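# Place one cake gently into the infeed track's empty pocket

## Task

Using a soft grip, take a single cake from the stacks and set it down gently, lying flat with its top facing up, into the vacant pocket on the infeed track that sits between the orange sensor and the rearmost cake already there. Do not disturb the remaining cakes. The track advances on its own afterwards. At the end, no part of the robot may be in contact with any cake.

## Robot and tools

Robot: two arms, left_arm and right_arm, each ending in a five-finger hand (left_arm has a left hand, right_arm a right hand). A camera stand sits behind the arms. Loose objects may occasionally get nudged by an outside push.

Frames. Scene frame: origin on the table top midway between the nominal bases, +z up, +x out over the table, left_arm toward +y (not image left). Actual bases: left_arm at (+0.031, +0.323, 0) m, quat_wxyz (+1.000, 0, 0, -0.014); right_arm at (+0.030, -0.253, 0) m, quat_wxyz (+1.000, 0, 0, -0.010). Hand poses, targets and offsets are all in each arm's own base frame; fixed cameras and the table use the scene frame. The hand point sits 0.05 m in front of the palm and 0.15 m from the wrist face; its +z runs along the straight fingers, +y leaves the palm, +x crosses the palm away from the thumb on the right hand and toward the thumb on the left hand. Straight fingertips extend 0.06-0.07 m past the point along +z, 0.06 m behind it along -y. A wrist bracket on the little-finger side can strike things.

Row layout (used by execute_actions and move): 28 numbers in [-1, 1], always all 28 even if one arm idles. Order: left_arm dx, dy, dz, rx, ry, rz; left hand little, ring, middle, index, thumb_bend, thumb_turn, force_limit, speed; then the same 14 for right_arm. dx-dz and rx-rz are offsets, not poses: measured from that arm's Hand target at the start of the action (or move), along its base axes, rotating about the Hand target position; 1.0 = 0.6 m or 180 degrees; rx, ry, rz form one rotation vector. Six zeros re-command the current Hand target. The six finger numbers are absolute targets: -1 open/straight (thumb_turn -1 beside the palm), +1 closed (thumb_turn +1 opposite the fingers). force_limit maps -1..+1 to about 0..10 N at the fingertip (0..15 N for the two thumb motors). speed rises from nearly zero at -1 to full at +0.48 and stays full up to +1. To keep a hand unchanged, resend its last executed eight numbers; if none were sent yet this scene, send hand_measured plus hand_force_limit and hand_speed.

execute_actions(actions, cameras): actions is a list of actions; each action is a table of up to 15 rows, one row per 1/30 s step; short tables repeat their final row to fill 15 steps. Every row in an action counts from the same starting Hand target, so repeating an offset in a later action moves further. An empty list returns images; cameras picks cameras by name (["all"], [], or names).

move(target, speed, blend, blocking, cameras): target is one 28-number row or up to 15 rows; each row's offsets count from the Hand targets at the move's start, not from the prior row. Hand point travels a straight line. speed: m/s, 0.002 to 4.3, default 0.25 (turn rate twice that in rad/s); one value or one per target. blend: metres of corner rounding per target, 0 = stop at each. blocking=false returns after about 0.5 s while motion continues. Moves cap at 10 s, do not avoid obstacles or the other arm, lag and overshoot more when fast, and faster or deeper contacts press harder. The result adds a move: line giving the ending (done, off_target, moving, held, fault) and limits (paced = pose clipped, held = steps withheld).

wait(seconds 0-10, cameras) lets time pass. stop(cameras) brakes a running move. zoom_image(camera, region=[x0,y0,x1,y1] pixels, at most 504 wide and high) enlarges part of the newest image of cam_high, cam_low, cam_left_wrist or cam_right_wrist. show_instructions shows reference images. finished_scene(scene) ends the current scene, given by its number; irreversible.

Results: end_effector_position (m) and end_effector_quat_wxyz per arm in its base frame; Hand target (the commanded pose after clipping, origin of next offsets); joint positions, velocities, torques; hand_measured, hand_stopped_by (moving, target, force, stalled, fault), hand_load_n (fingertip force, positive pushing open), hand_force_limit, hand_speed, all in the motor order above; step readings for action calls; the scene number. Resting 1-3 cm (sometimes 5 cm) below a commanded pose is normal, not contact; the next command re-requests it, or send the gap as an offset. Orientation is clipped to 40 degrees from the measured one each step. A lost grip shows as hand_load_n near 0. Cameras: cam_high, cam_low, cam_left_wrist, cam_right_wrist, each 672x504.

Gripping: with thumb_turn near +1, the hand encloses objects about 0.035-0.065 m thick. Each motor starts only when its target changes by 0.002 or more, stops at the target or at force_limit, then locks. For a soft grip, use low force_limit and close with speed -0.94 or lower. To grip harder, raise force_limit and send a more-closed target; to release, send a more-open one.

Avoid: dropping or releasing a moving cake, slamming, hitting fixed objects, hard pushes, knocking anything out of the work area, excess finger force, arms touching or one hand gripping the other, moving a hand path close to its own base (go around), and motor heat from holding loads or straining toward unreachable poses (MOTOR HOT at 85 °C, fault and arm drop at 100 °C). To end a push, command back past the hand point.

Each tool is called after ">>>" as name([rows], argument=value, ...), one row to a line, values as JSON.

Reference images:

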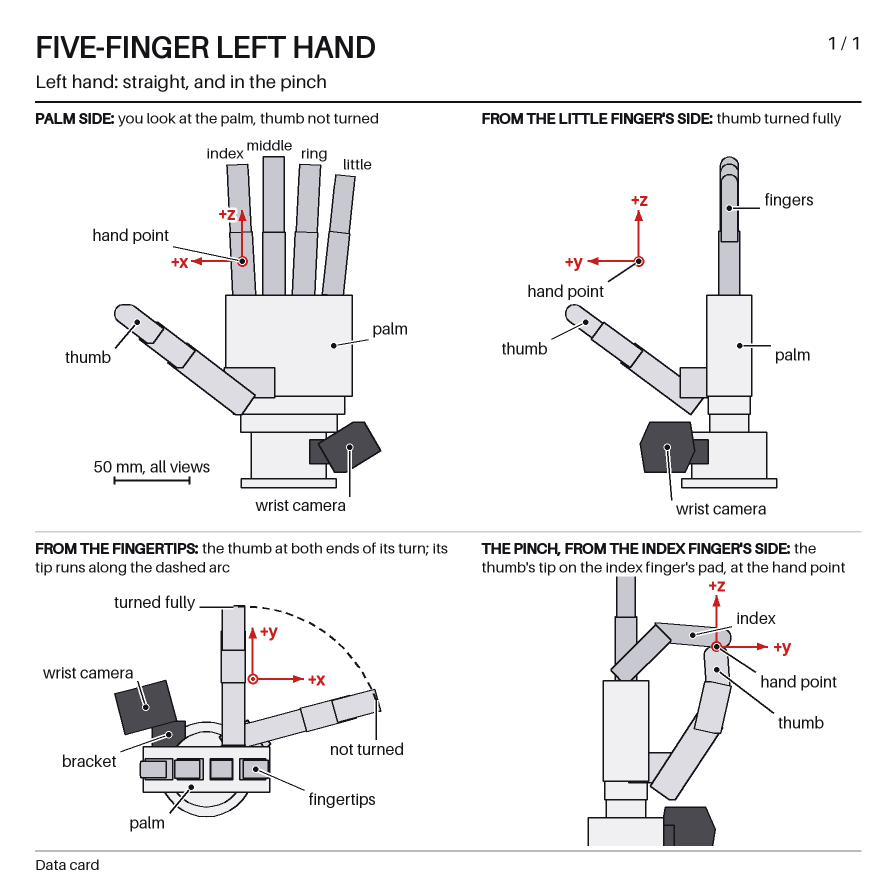

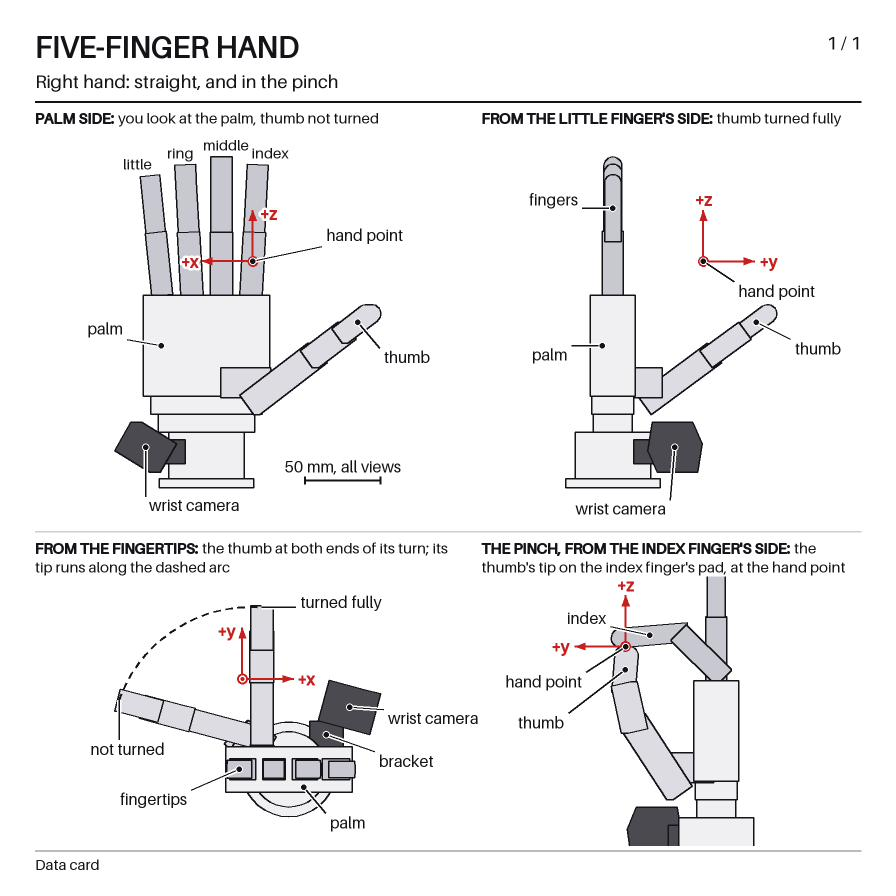

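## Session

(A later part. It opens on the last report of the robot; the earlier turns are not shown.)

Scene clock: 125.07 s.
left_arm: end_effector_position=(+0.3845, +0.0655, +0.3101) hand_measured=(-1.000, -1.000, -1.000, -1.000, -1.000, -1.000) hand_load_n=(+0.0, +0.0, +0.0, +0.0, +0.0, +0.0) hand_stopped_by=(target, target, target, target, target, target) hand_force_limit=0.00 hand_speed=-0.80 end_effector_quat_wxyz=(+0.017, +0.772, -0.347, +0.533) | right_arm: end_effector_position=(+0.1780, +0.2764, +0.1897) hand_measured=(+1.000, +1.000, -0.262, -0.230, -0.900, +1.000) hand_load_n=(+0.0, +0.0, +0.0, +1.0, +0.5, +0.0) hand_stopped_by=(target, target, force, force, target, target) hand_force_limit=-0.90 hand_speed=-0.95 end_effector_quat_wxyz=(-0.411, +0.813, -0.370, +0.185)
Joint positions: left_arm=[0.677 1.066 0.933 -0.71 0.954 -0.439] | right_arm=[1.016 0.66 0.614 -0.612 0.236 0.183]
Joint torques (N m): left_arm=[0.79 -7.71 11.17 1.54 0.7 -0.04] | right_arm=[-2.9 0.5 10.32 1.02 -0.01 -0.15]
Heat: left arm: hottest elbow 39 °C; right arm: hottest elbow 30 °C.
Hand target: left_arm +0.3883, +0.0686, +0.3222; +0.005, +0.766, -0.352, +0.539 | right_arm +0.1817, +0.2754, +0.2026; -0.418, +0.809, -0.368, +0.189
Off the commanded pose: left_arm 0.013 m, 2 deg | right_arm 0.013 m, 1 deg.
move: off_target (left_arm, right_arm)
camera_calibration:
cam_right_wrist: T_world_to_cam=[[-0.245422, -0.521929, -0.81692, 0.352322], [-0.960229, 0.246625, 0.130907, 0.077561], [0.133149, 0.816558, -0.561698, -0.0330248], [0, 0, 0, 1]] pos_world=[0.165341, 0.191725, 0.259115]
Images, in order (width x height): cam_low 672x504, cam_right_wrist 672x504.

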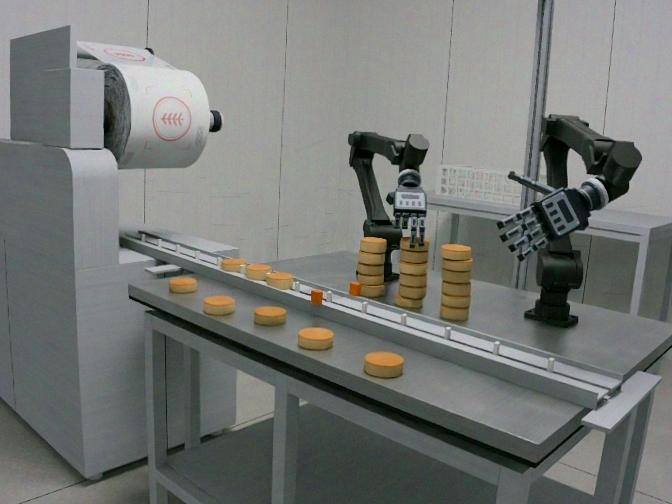

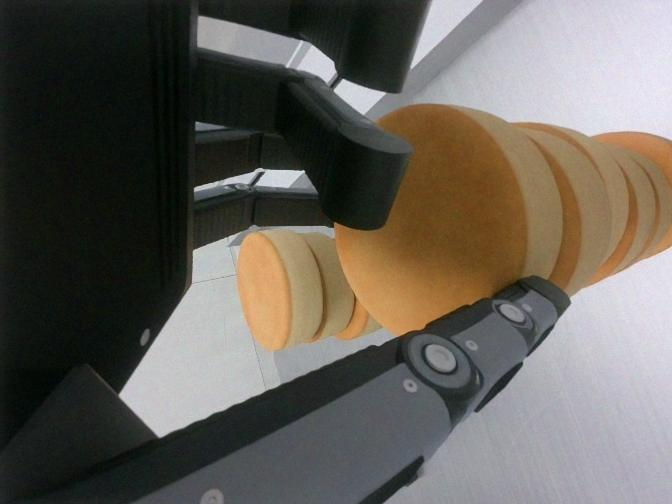

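>>> move(target=[0,0,0,0,0,0,-1,-1,-1,-1,-1,-1,0,-0.8,0,0,0.03,0,0,0,1,1,-0.2,-0.2,-0.9,1,-0.9,-0.95], speed=0.03, cameras=["cam_low","cam_right_wrist"])

>>> zoom_image(camera="cam_low", region=[380, 210, 450, 280])

Scene clock: 128.67 s.
left_arm: end_effector_position=(+0.3845, +0.0655, +0.3101) hand_measured=(-1.000, -1.000, -1.000, -1.000, -1.000, -1.000) hand_load_n=(+0.0, +0.0, +0.0, +0.0, -0.5, +0.0) hand_stopped_by=(target, target, target, target, target, target) hand_force_limit=0.00 hand_speed=-0.80 end_effector_quat_wxyz=(+0.017, +0.772, -0.347, +0.533) | right_arm: end_effector_position=(+0.1756, +0.2724, +0.1948) hand_measured=(+1.000, +1.000, -0.262, -0.230, -0.900, +1.000) hand_load_n=(+0.0, +0.0, +0.5, +0.5, +0.5, +0.0) hand_stopped_by=(target, target, force, force, target, target) hand_force_limit=-0.90 hand_speed=-0.95 end_effector_quat_wxyz=(-0.402, +0.817, -0.370, +0.184)
Joint positions: left_arm=[0.677 1.066 0.933 -0.71 0.954 -0.439] | right_arm=[1.016 0.657 0.635 -0.656 0.236 0.183]
Joint torques (N m): left_arm=[0.73 -7.71 11.17 1.54 0.7 -0.04] | right_arm=[-2.61 0.73 12.34 0.87 -0.02 -0.18]
Heat: left arm: hottest elbow 39 °C; right arm: hottest elbow 31 °C.
Hand target: left_arm +0.3883, +0.0686, +0.3222; +0.005, +0.766, -0.352, +0.539 | right_arm +0.1817, +0.2755, +0.2207; -0.418, +0.809, -0.368, +0.189
Off the commanded pose: left_arm 0.013 m, 2 deg | right_arm 0.027 m, 2 deg.
move: off_target (left_arm, right_arm)
camera_calibration:
cam_right_wrist: T_world_to_cam=[[-0.253835, -0.535645, -0.80539, 0.356743], [-0.958851, 0.248826, 0.136713, 0.0735442], [0.127173, 0.806951, -0.576764, -0.0200941], [0, 0, 0, 1]] pos_world=[0.163627, 0.189003, 0.265673]
Images, in order (width x height): cam_low 672x504, cam_right_wrist 672x504.

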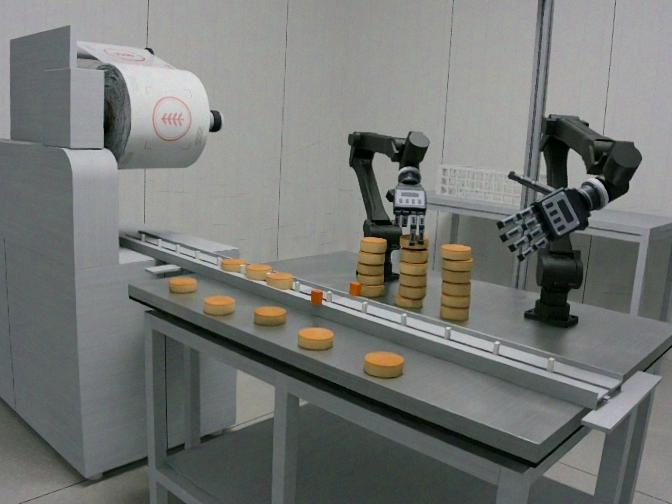

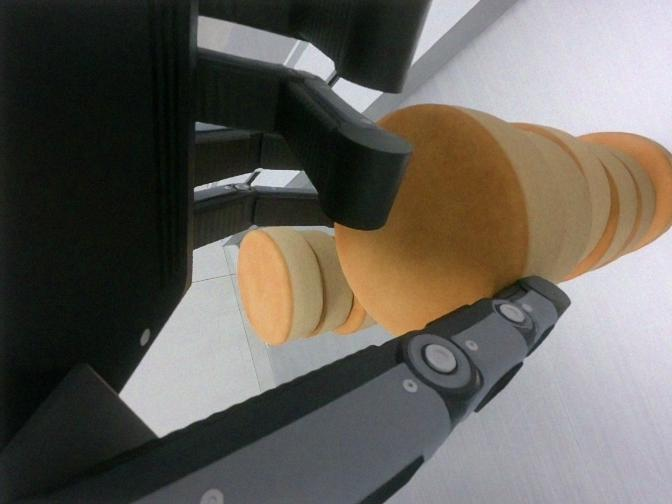

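Scaled by 7.200 from the camera's 672x504 image, which has a finer 960x720 frame.

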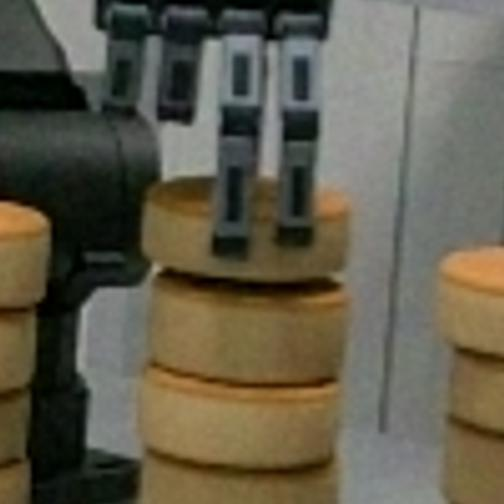

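>>> move([
  [0,0,0,0,0,0,-1,-1,-1,-1,-1,-1,0,-0.8,0,0,0.10,0,0,0,1,1,-0.2,-0.2,-0.9,1,-0.9,-0.95],
  [0,0,0,0,0,0,-1,-1,-1,-1,-1,-1,0,-0.8,0.3672,-0.2875,0.08,0,0,-0.2286,1,1,-0.2,-0.2,-0.9,1,-0.9,-0.95],
], blend=0.03, speed=[0.05, 0.12], cameras=["cam_high","cam_low","cam_right_wrist"])

>>> zoom_image(camera="cam_high", region=[200, 160, 340, 300])

>>> zoom_image(camera="cam_low", region=[240, 180, 380, 320])

>>> zoom_image(camera="cam_right_wrist", region=[168, 0, 672, 504])

Scene clock: 149.83 s.
left_arm: end_effector_position=(+0.3845, +0.0655, +0.3101) hand_measured=(-1.000, -1.000, -1.000, -1.000, -1.000, -1.000) hand_load_n=(+0.0, +0.0, +0.0, +0.0, +0.0, +0.0) hand_stopped_by=(target, target, target, target, target, target) hand_force_limit=0.00 hand_speed=-0.80 end_effector_quat_wxyz=(+0.017, +0.772, -0.347, +0.533) | right_arm: end_effector_position=(+0.3835, +0.1018, +0.2435) hand_measured=(+1.000, +1.000, -0.262, -0.230, -0.900, +1.000) hand_load_n=(+0.0, +0.0, +0.5, +0.5, +1.0, +0.0) hand_stopped_by=(target, target, force, force, target, target) hand_force_limit=-0.90 hand_speed=-0.95 end_effector_quat_wxyz=(-0.304, +0.646, -0.627, +0.311)
Joint positions: left_arm=[0.677 1.066 0.933 -0.71 0.954 -0.439] | right_arm=[0.263 0.901 0.874 -0.661 0.203 0.137]
Joint torques (N m): left_arm=[0.79 -7.77 11.15 1.54 0.7 -0.04] | right_arm=[-2.96 -0.79 12.33 2.18 0.24 0.08]
Heat: left arm: hottest elbow 39 °C; right arm: hottest elbow 34 °C.
Hand target: left_arm +0.3883, +0.0686, +0.3222; +0.005, +0.766, -0.352, +0.539 | right_arm +0.4020, +0.1030, +0.2687; -0.324, +0.628, -0.629, +0.324
Off the commanded pose: left_arm 0.013 m, 2 deg | right_arm 0.031 m, 3 deg.
move: off_target (left_arm, right_arm)
camera_calibration:
cam_right_wrist: T_world_to_cam=[[-0.551186, -0.262329, -0.792072, 0.440355], [-0.572475, 0.809507, 0.13027, 0.104917], [0.607014, 0.525245, -0.596366, -0.0312192], [0, 0, 0, 1]] pos_world=[0.321731, 0.0469843, 0.316507]
Images, in order (width x height): cam_high 672x504, cam_low 672x504, cam_right_wrist 672x504.

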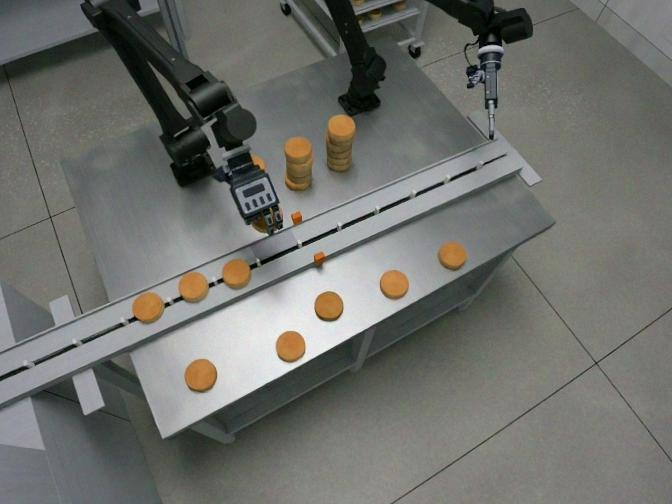

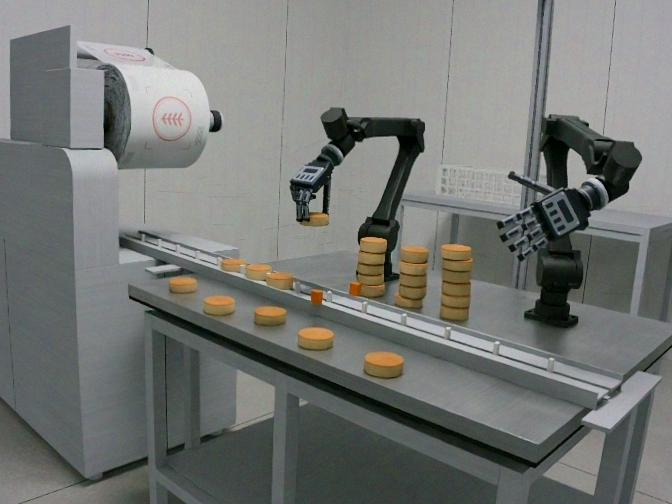

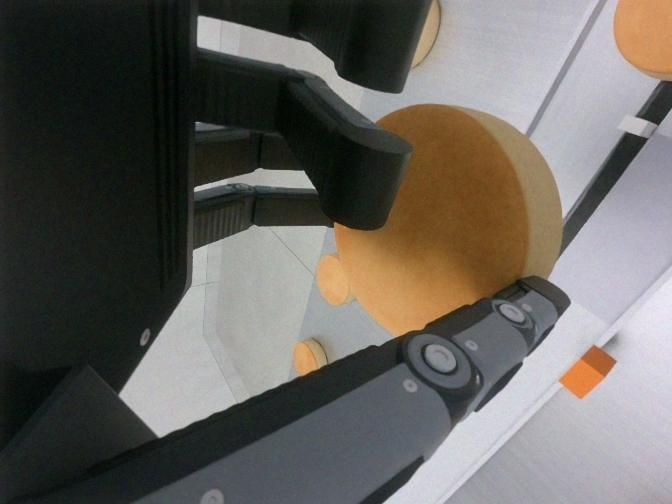

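Scaled by 3.600 from the camera's 672x504 image, which has a finer 960x720 frame.

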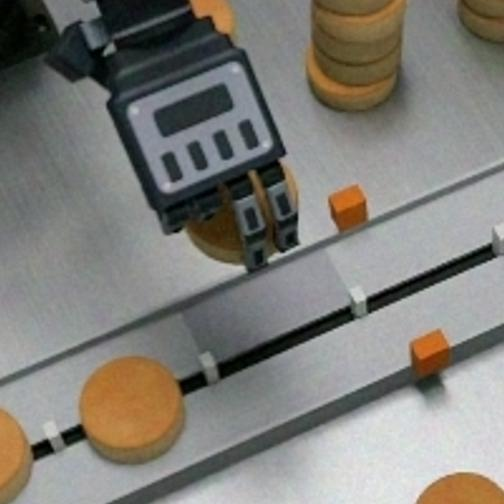

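Scaled by 3.600 from the camera's 672x504 image, which has a finer 960x720 frame.

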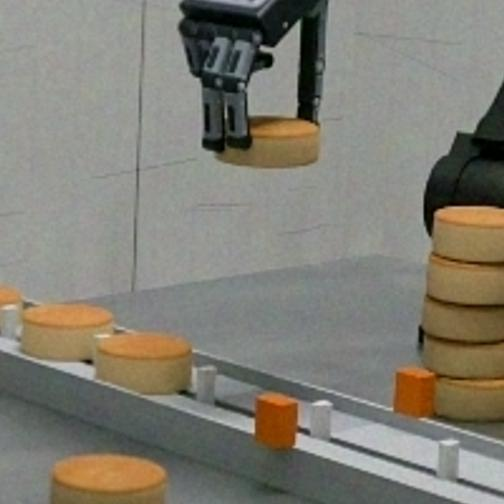

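Scaled by 1.000.

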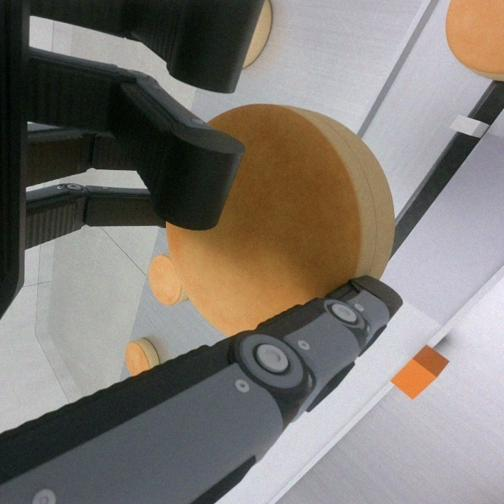

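>>> move([
  [0,0,0,0,0,0,-1,-1,-1,-1,-1,-1,0,-0.8,0.0275,0.0217,-0.05,0,-0.011,0,1,1,-0.2,-0.2,-0.9,1,-0.9,-0.95],
  [0,0,0,0,0,0,-1,-1,-1,-1,-1,-1,0,-0.8,0.0275,0.0217,-0.2,0,-0.011,0,1,1,-0.2,-0.2,-0.9,1,-0.9,-0.95],
], blend=0.02, speed=0.08, cameras=["cam_high","cam_low","cam_right_wrist"])

>>> zoom_image(camera="cam_high", region=[220, 180, 340, 300])

>>> zoom_image(camera="cam_low", region=[260, 210, 360, 310])

>>> zoom_image(camera="cam_right_wrist", region=[168, 0, 672, 504])

Scene clock: 184.67 s.
left_arm: end_effector_position=(+0.3845, +0.0655, +0.3101) hand_measured=(-1.000, -1.000, -1.000, -1.000, -1.000, -1.000) hand_load_n=(-0.5, +0.0, +0.0, +0.0, +0.0, +0.0) hand_stopped_by=(target, target, target, target, target, target) hand_force_limit=0.00 hand_speed=-0.80 end_effector_quat_wxyz=(+0.017, +0.772, -0.347, +0.533) | right_arm: end_effector_position=(+0.4161, +0.1104, +0.1521) hand_measured=(+1.000, +1.000, -0.262, -0.230, -0.900, +1.000) hand_load_n=(+0.0, +0.0, +0.0, +0.5, +0.5, +0.0) hand_stopped_by=(target, target, force, force, target, target) hand_force_limit=-0.90 hand_speed=-0.95 end_effector_quat_wxyz=(-0.331, +0.625, -0.622, +0.336)
Joint positions: left_arm=[0.677 1.066 0.933 -0.71 0.954 -0.439] | right_arm=[0.276 1.02 0.655 -0.242 0.234 0.15]
Joint torques (N m): left_arm=[0.79 -7.71 11.17 1.54 0.7 -0.04] | right_arm=[-0.85 -1.61 7.94 2.25 0.27 0.06]
Heat: left arm: hottest elbow 39 °C; right arm: hottest elbow 41 °C.
Hand target: left_arm +0.3883, +0.0686, +0.3222; +0.005, +0.766, -0.352, +0.539 | right_arm +0.4186, +0.1161, +0.1487; -0.335, +0.623, -0.623, +0.334
Off the commanded pose: left_arm 0.013 m, 2 deg | right_arm 0.007 m, 1 deg.
move: off_target (left_arm); blend cut to 0.0188 m at target 1
camera_calibration:
cam_right_wrist: T_world_to_cam=[[-0.488491, -0.241012, -0.838624, 0.366777], [-0.565425, 0.819442, 0.0938562, 0.13007], [0.664583, 0.520027, -0.536565, -0.142606], [0, 0, 0, 1]] pos_world=[0.347486, 0.0559715, 0.218863]
Images, in order (width x height): cam_high 672x504, cam_low 672x504, cam_right_wrist 672x504.

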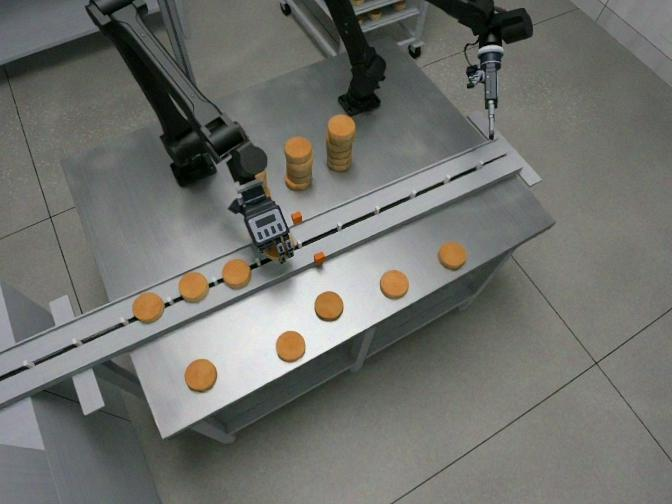

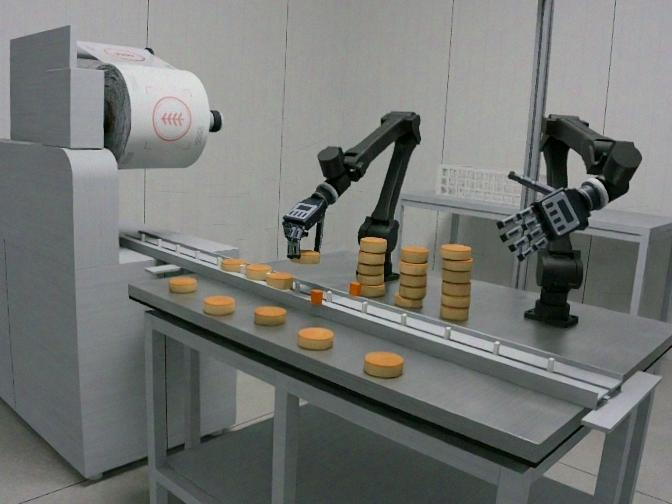

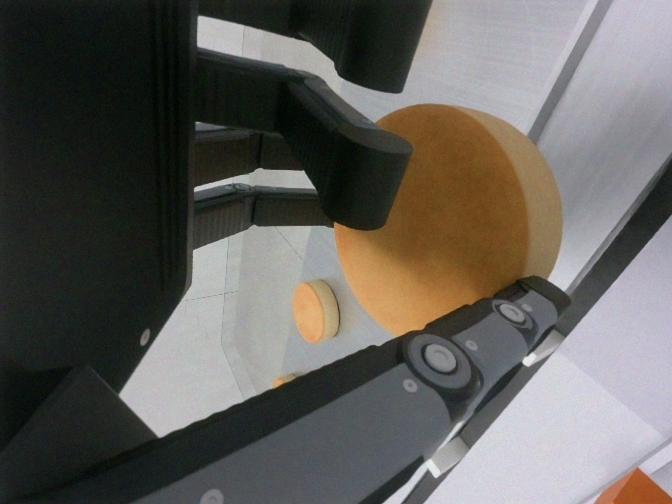

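Scaled by 4.200 from the camera's 672x504 image, which has a finer 960x720 frame.

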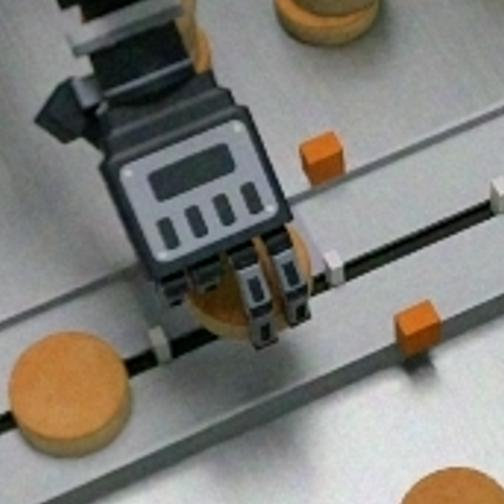

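Scaled by 5.040 from the camera's 672x504 image, which has a finer 960x720 frame.

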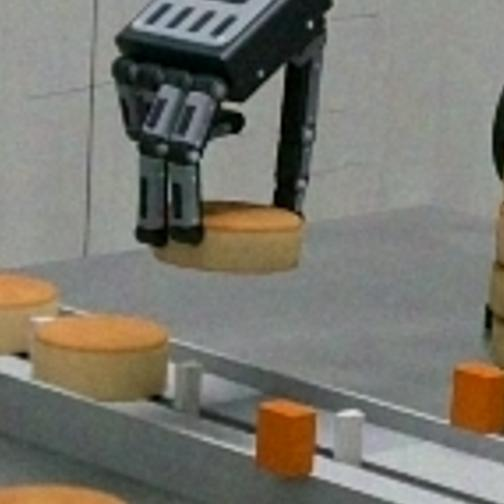

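Scaled by 1.000.

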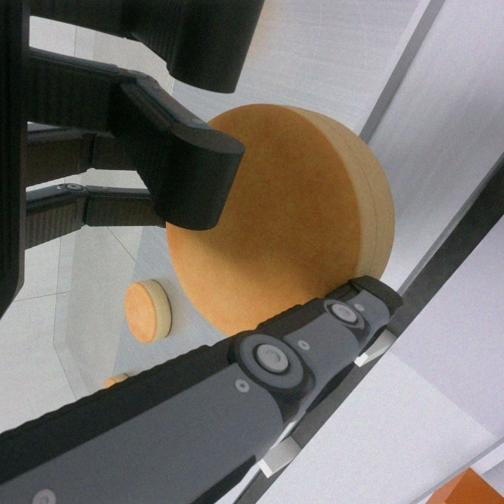

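>>> move([
  [0,0,0,0,0,0,-1,-1,-1,-1,-1,-1,0,-0.8,-0.0433,-0.005,-0.04,0,0.015,0,1,1,-0.2,-0.2,-0.9,1,-0.9,-0.95],
  [0,0,0,0,0,0,-1,-1,-1,-1,-1,-1,0,-0.8,-0.0433,-0.005,-0.0833,0,0.015,0,1,1,-0.2,-0.2,-0.9,1,-0.9,-0.95],
], blend=0.01, speed=0.06, cameras=["cam_high","cam_low","cam_right_wrist"])

>>> zoom_image(camera="cam_high", region=[230, 200, 330, 300])

>>> zoom_image(camera="cam_low", region=[260, 230, 350, 320])

>>> zoom_image(camera="cam_right_wrist", region=[168, 0, 672, 504])

Scene clock: 217.93 s.
left_arm: end_effector_position=(+0.3845, +0.0655, +0.3101) hand_measured=(-1.000, -1.000, -1.000, -1.000, -1.000, -1.000) hand_load_n=(+0.0, +0.0, +0.0, +0.5, +0.0, +0.0) hand_stopped_by=(target, target, target, target, target, target) hand_force_limit=0.00 hand_speed=-0.80 end_effector_quat_wxyz=(+0.017, +0.772, -0.347, +0.533) | right_arm: end_effector_position=(+0.3912, +0.1076, +0.1027) hand_measured=(+1.000, +1.000, -0.262, -0.230, -0.900, +1.000) hand_load_n=(+0.0, +0.0, +0.5, +0.5, +1.0, +0.0) hand_stopped_by=(target, target, force, force, target, target) hand_force_limit=-0.90 hand_speed=-0.95 end_effector_quat_wxyz=(-0.316, +0.632, -0.630, +0.322)
Joint positions: left_arm=[0.677 1.066 0.933 -0.71 0.954 -0.439] | right_arm=[0.284 1.03 0.543 -0.168 0.234 0.166]
Joint torques (N m): left_arm=[0.79 -7.71 11.15 1.54 0.7 -0.04] | right_arm=[-1.08 -1.03 7.38 2.22 0.2 0.08]
Heat: left arm: hottest elbow 40 °C; right arm: hottest elbow 36 °C.
Hand target: left_arm +0.3883, +0.0686, +0.3222; +0.005, +0.766, -0.352, +0.539 | right_arm +0.3926, +0.1131, +0.0987; -0.321, +0.630, -0.631, +0.320
Off the commanded pose: left_arm 0.013 m, 2 deg | right_arm 0.007 m, 1 deg.
move: off_target (left_arm)
camera_calibration:
cam_right_wrist: T_world_to_cam=[[-0.526278, -0.240313, -0.815648, 0.324867], [-0.559598, 0.820112, 0.11944, 0.117933], [0.64022, 0.519293, -0.566086, -0.138492], [0, 0, 0, 1]] pos_world=[0.325631, 0.0532698, 0.172493]
Images, in order (width x height): cam_high 672x504, cam_low 672x504, cam_right_wrist 672x504.

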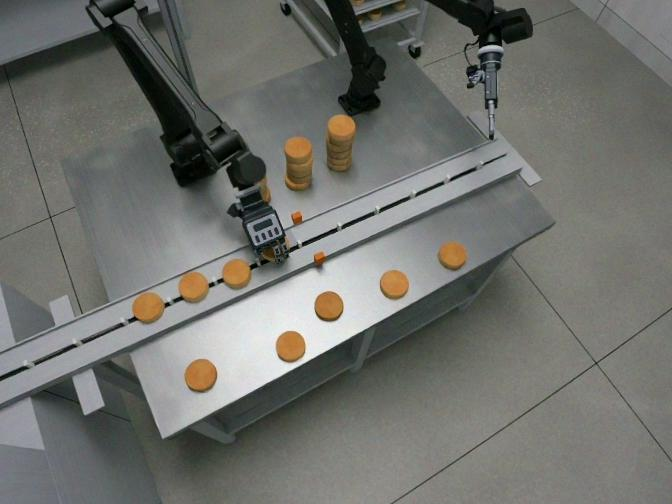

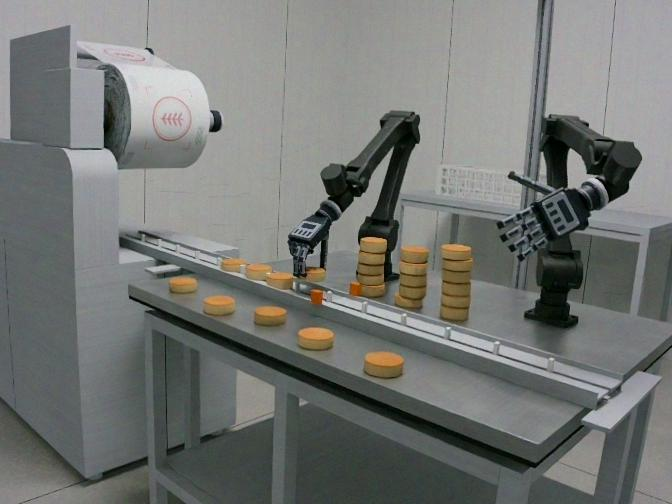

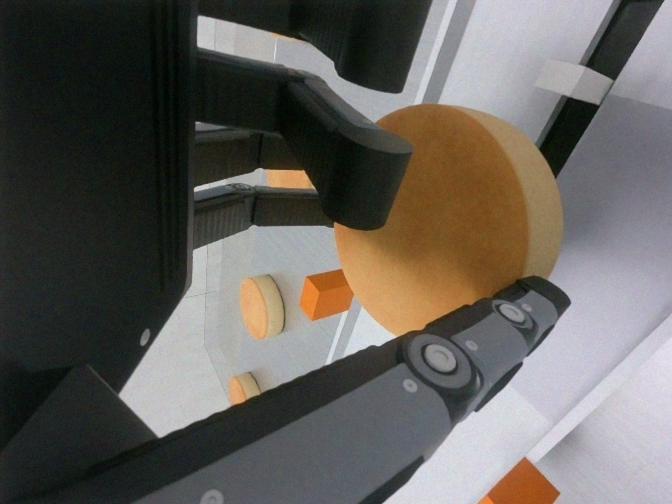

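Scaled by 5.040 from the camera's 672x504 image, which has a finer 960x720 frame.

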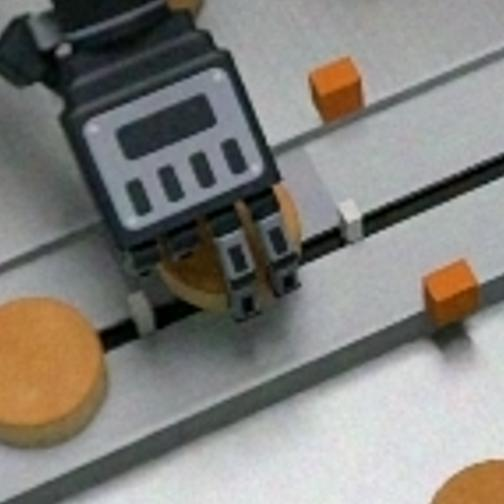

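Scaled by 5.600 from the camera's 672x504 image, which has a finer 960x720 frame.

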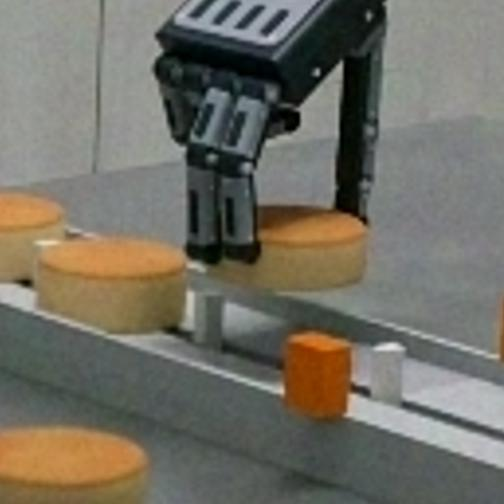

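Scaled by 1.000.

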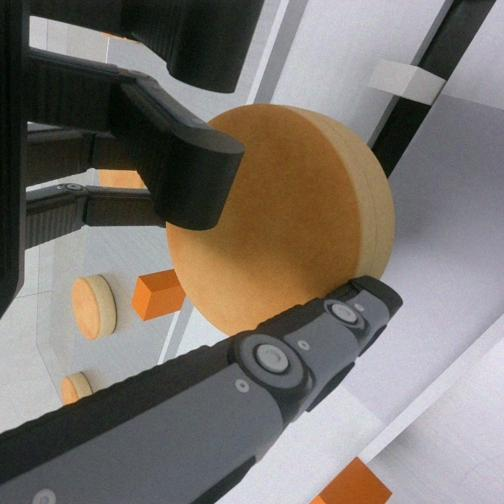

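>>> move(target=[0,0,0,0,0,0,-1,-1,-1,-1,-1,-1,0,-0.8,0,0.0133,-0.0417,0,0,0,1,1,-0.2,-0.2,-0.9,1,-0.9,-0.95], speed=0.04, cameras=["cam_high","cam_low","cam_right_wrist"])

>>> zoom_image(camera="cam_high", region=[230, 200, 330, 300])

>>> zoom_image(camera="cam_low", region=[260, 230, 350, 320])

>>> zoom_image(camera="cam_right_wrist", region=[168, 0, 672, 504])

Scene clock: 233.37 s.
left_arm: end_effector_position=(+0.3845, +0.0655, +0.3101) hand_measured=(-1.000, -1.000, -1.000, -1.000, -1.000, -1.000) hand_load_n=(+0.0, +0.0, +0.0, +0.5, +0.0, +0.0) hand_stopped_by=(target, target, target, target, target, target) hand_force_limit=0.00 hand_speed=-0.80 end_effector_quat_wxyz=(+0.017, +0.772, -0.347, +0.533) | right_arm: end_effector_position=(+0.3917, +0.1159, +0.0778) hand_measured=(+1.000, +1.000, -0.262, -0.230, -0.900, +1.000) hand_load_n=(+0.0, +0.0, +0.5, +0.5, +0.5, +0.0) hand_stopped_by=(target, target, force, force, target, target) hand_force_limit=-0.90 hand_speed=-0.95 end_effector_quat_wxyz=(-0.317, +0.632, -0.630, +0.322)
Joint positions: left_arm=[0.677 1.066 0.933 -0.71 0.954 -0.439] | right_arm=[0.311 1.091 0.505 -0.072 0.254 0.182]
Joint torques (N m): left_arm=[0.79 -7.71 11.14 1.54 0.7 -0.04] | right_arm=[-1.26 -1.32 6.97 2.11 0.27 0.05]
Heat: left arm: hottest elbow 40 °C; right arm: hottest elbow 35 °C.
Hand target: left_arm +0.3883, +0.0686, +0.3222; +0.005, +0.766, -0.352, +0.539 | right_arm +0.3926, +0.1210, +0.0737; -0.321, +0.630, -0.631, +0.320
Off the commanded pose: left_arm 0.013 m, 2 deg | right_arm 0.007 m, 1 deg.
move: off_target (left_arm)
camera_calibration:
cam_right_wrist: T_world_to_cam=[[-0.525752, -0.240488, -0.815935, 0.306649], [-0.560646, 0.819349, 0.119761, 0.114881], [0.639735, 0.520415, -0.565603, -0.157095], [0, 0, 0, 1]] pos_world=[0.326128, 0.0613724, 0.147594]
Images, in order (width x height): cam_high 672x504, cam_low 672x504, cam_right_wrist 672x504.

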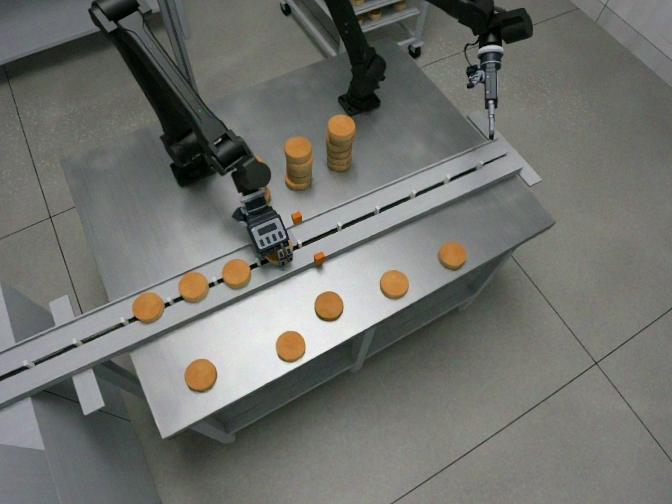

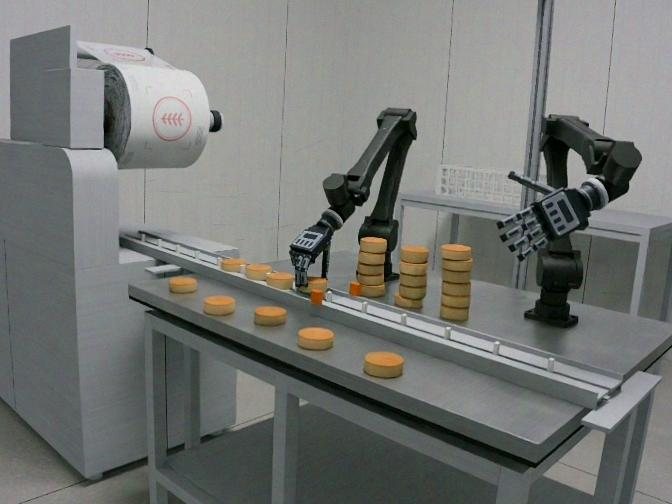

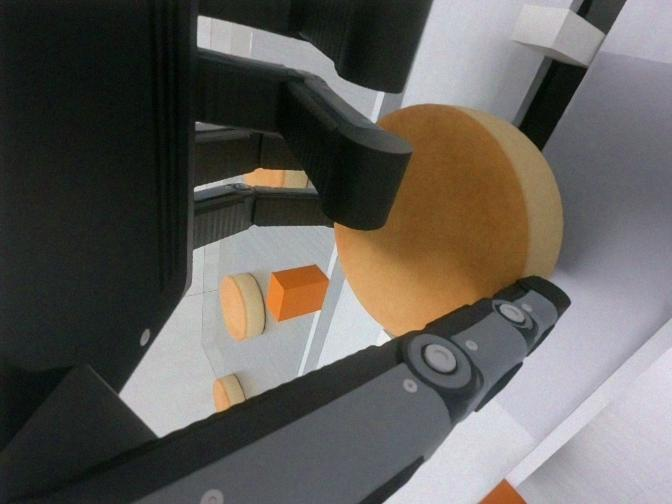

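Scaled by 5.040 from the camera's 672x504 image, which has a finer 960x720 frame.

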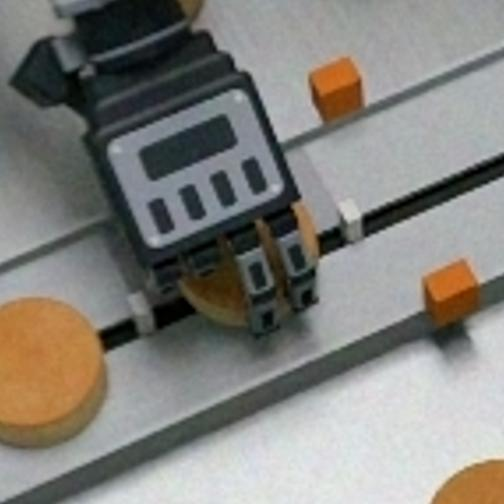

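Scaled by 5.600 from the camera's 672x504 image, which has a finer 960x720 frame.

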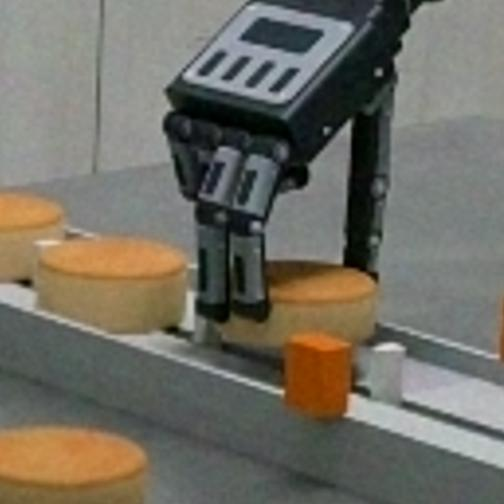

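Scaled by 1.000.

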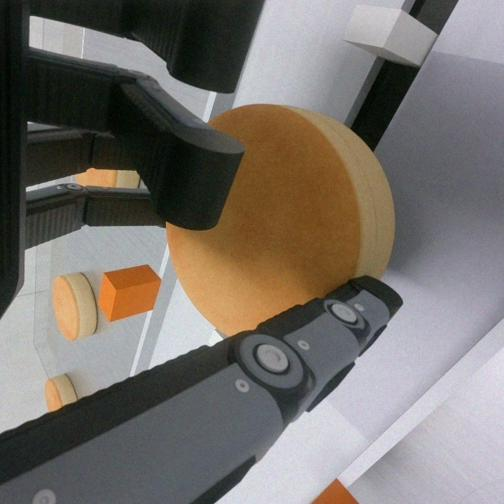

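>>> move(target=[0,0,0,0,0,0,-1,-1,-1,-1,-1,-1,0,-0.8,0,0,-0.0167,0,0,0,1,1,-0.2,-0.2,-0.9,1,-0.9,-0.95], speed=0.03, cameras=["cam_high","cam_low","cam_right_wrist"])

>>> zoom_image(camera="cam_high", region=[230, 200, 330, 300])

>>> zoom_image(camera="cam_low", region=[260, 230, 350, 320])

Scene clock: 260.47 s.
left_arm: end_effector_position=(+0.3845, +0.0655, +0.3101) hand_measured=(-1.000, -1.000, -1.000, -1.000, -1.000, -1.000) hand_load_n=(+0.0, +0.0, +0.0, -0.5, +0.0, +0.0) hand_stopped_by=(target, target, target, target, target, target) hand_force_limit=0.00 hand_speed=-0.80 end_effector_quat_wxyz=(+0.017, +0.772, -0.347, +0.533) | right_arm: end_effector_position=(+0.3920, +0.1161, +0.0679) hand_measured=(+1.000, +1.000, -0.262, -0.230, -0.900, +1.000) hand_load_n=(+0.0, +0.0, +0.5, +0.5, +1.0, +0.0) hand_stopped_by=(target, target, force, force, target, target) hand_force_limit=-0.90 hand_speed=-0.95 end_effector_quat_wxyz=(-0.317, +0.632, -0.630, +0.322)
Joint positions: left_arm=[0.677 1.066 0.933 -0.71 0.954 -0.439] | right_arm=[0.311 1.115 0.49 -0.032 0.254 0.182]
Joint torques (N m): left_arm=[0.79 -7.77 11.17 1.54 0.7 -0.04] | right_arm=[-0.85 -1.44 6.89 2.1 0.26 0.04]
Heat: left arm: hottest elbow 40 °C; right arm: hottest elbow 33 °C.
Hand target: left_arm +0.3883, +0.0686, +0.3222; +0.005, +0.766, -0.352, +0.539 | right_arm +0.3926, +0.1210, +0.0637; -0.321, +0.630, -0.631, +0.320
Off the commanded pose: left_arm 0.013 m, 2 deg | right_arm 0.006 m, 1 deg.
move: off_target (left_arm)
camera_calibration:
cam_right_wrist: T_world_to_cam=[[-0.525495, -0.240005, -0.816243, 0.298684], [-0.560514, 0.819416, 0.119919, 0.116084], [0.640061, 0.520533, -0.565126, -0.163118], [0, 0, 0, 1]] pos_world=[0.326429, 0.0614727, 0.137696]
Images, in order (width x height): cam_high 672x504, cam_low 672x504, cam_right_wrist 672x504.

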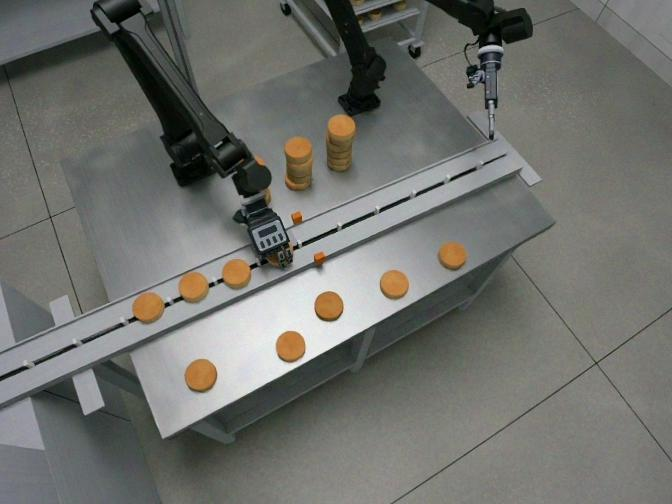

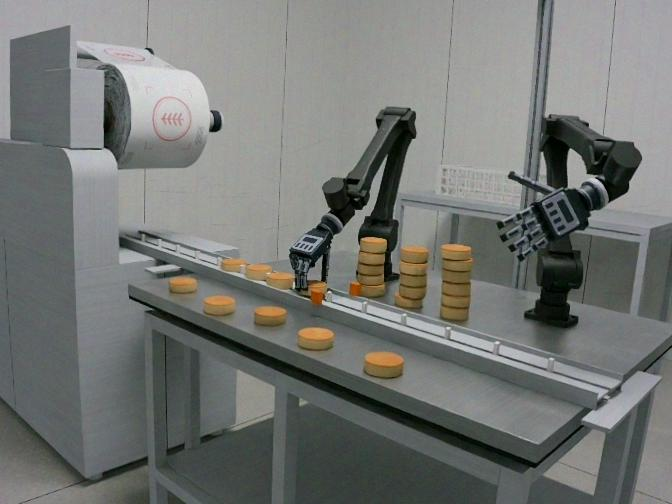

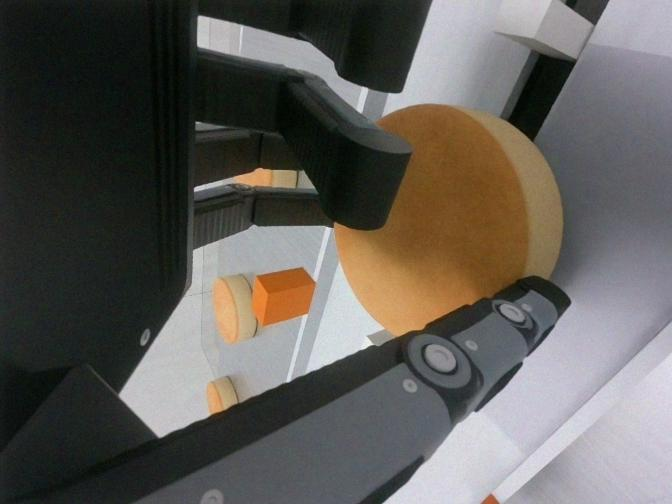

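Scaled by 5.040 from the camera's 672x504 image, which has a finer 960x720 frame.

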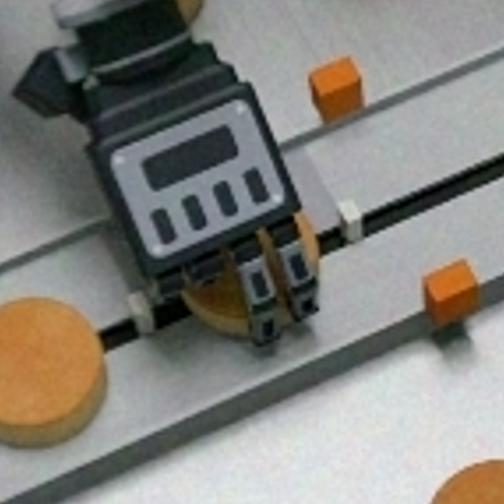

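Scaled by 5.600 from the camera's 672x504 image, which has a finer 960x720 frame.

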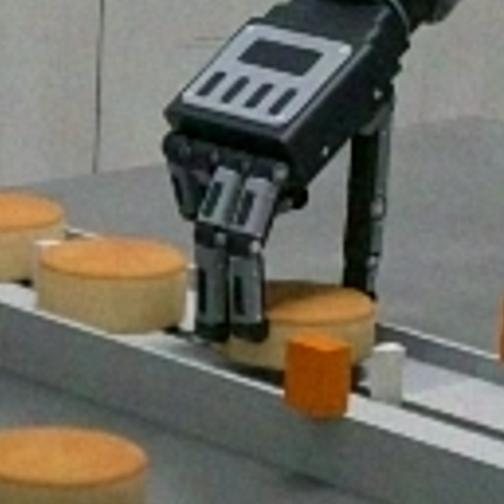

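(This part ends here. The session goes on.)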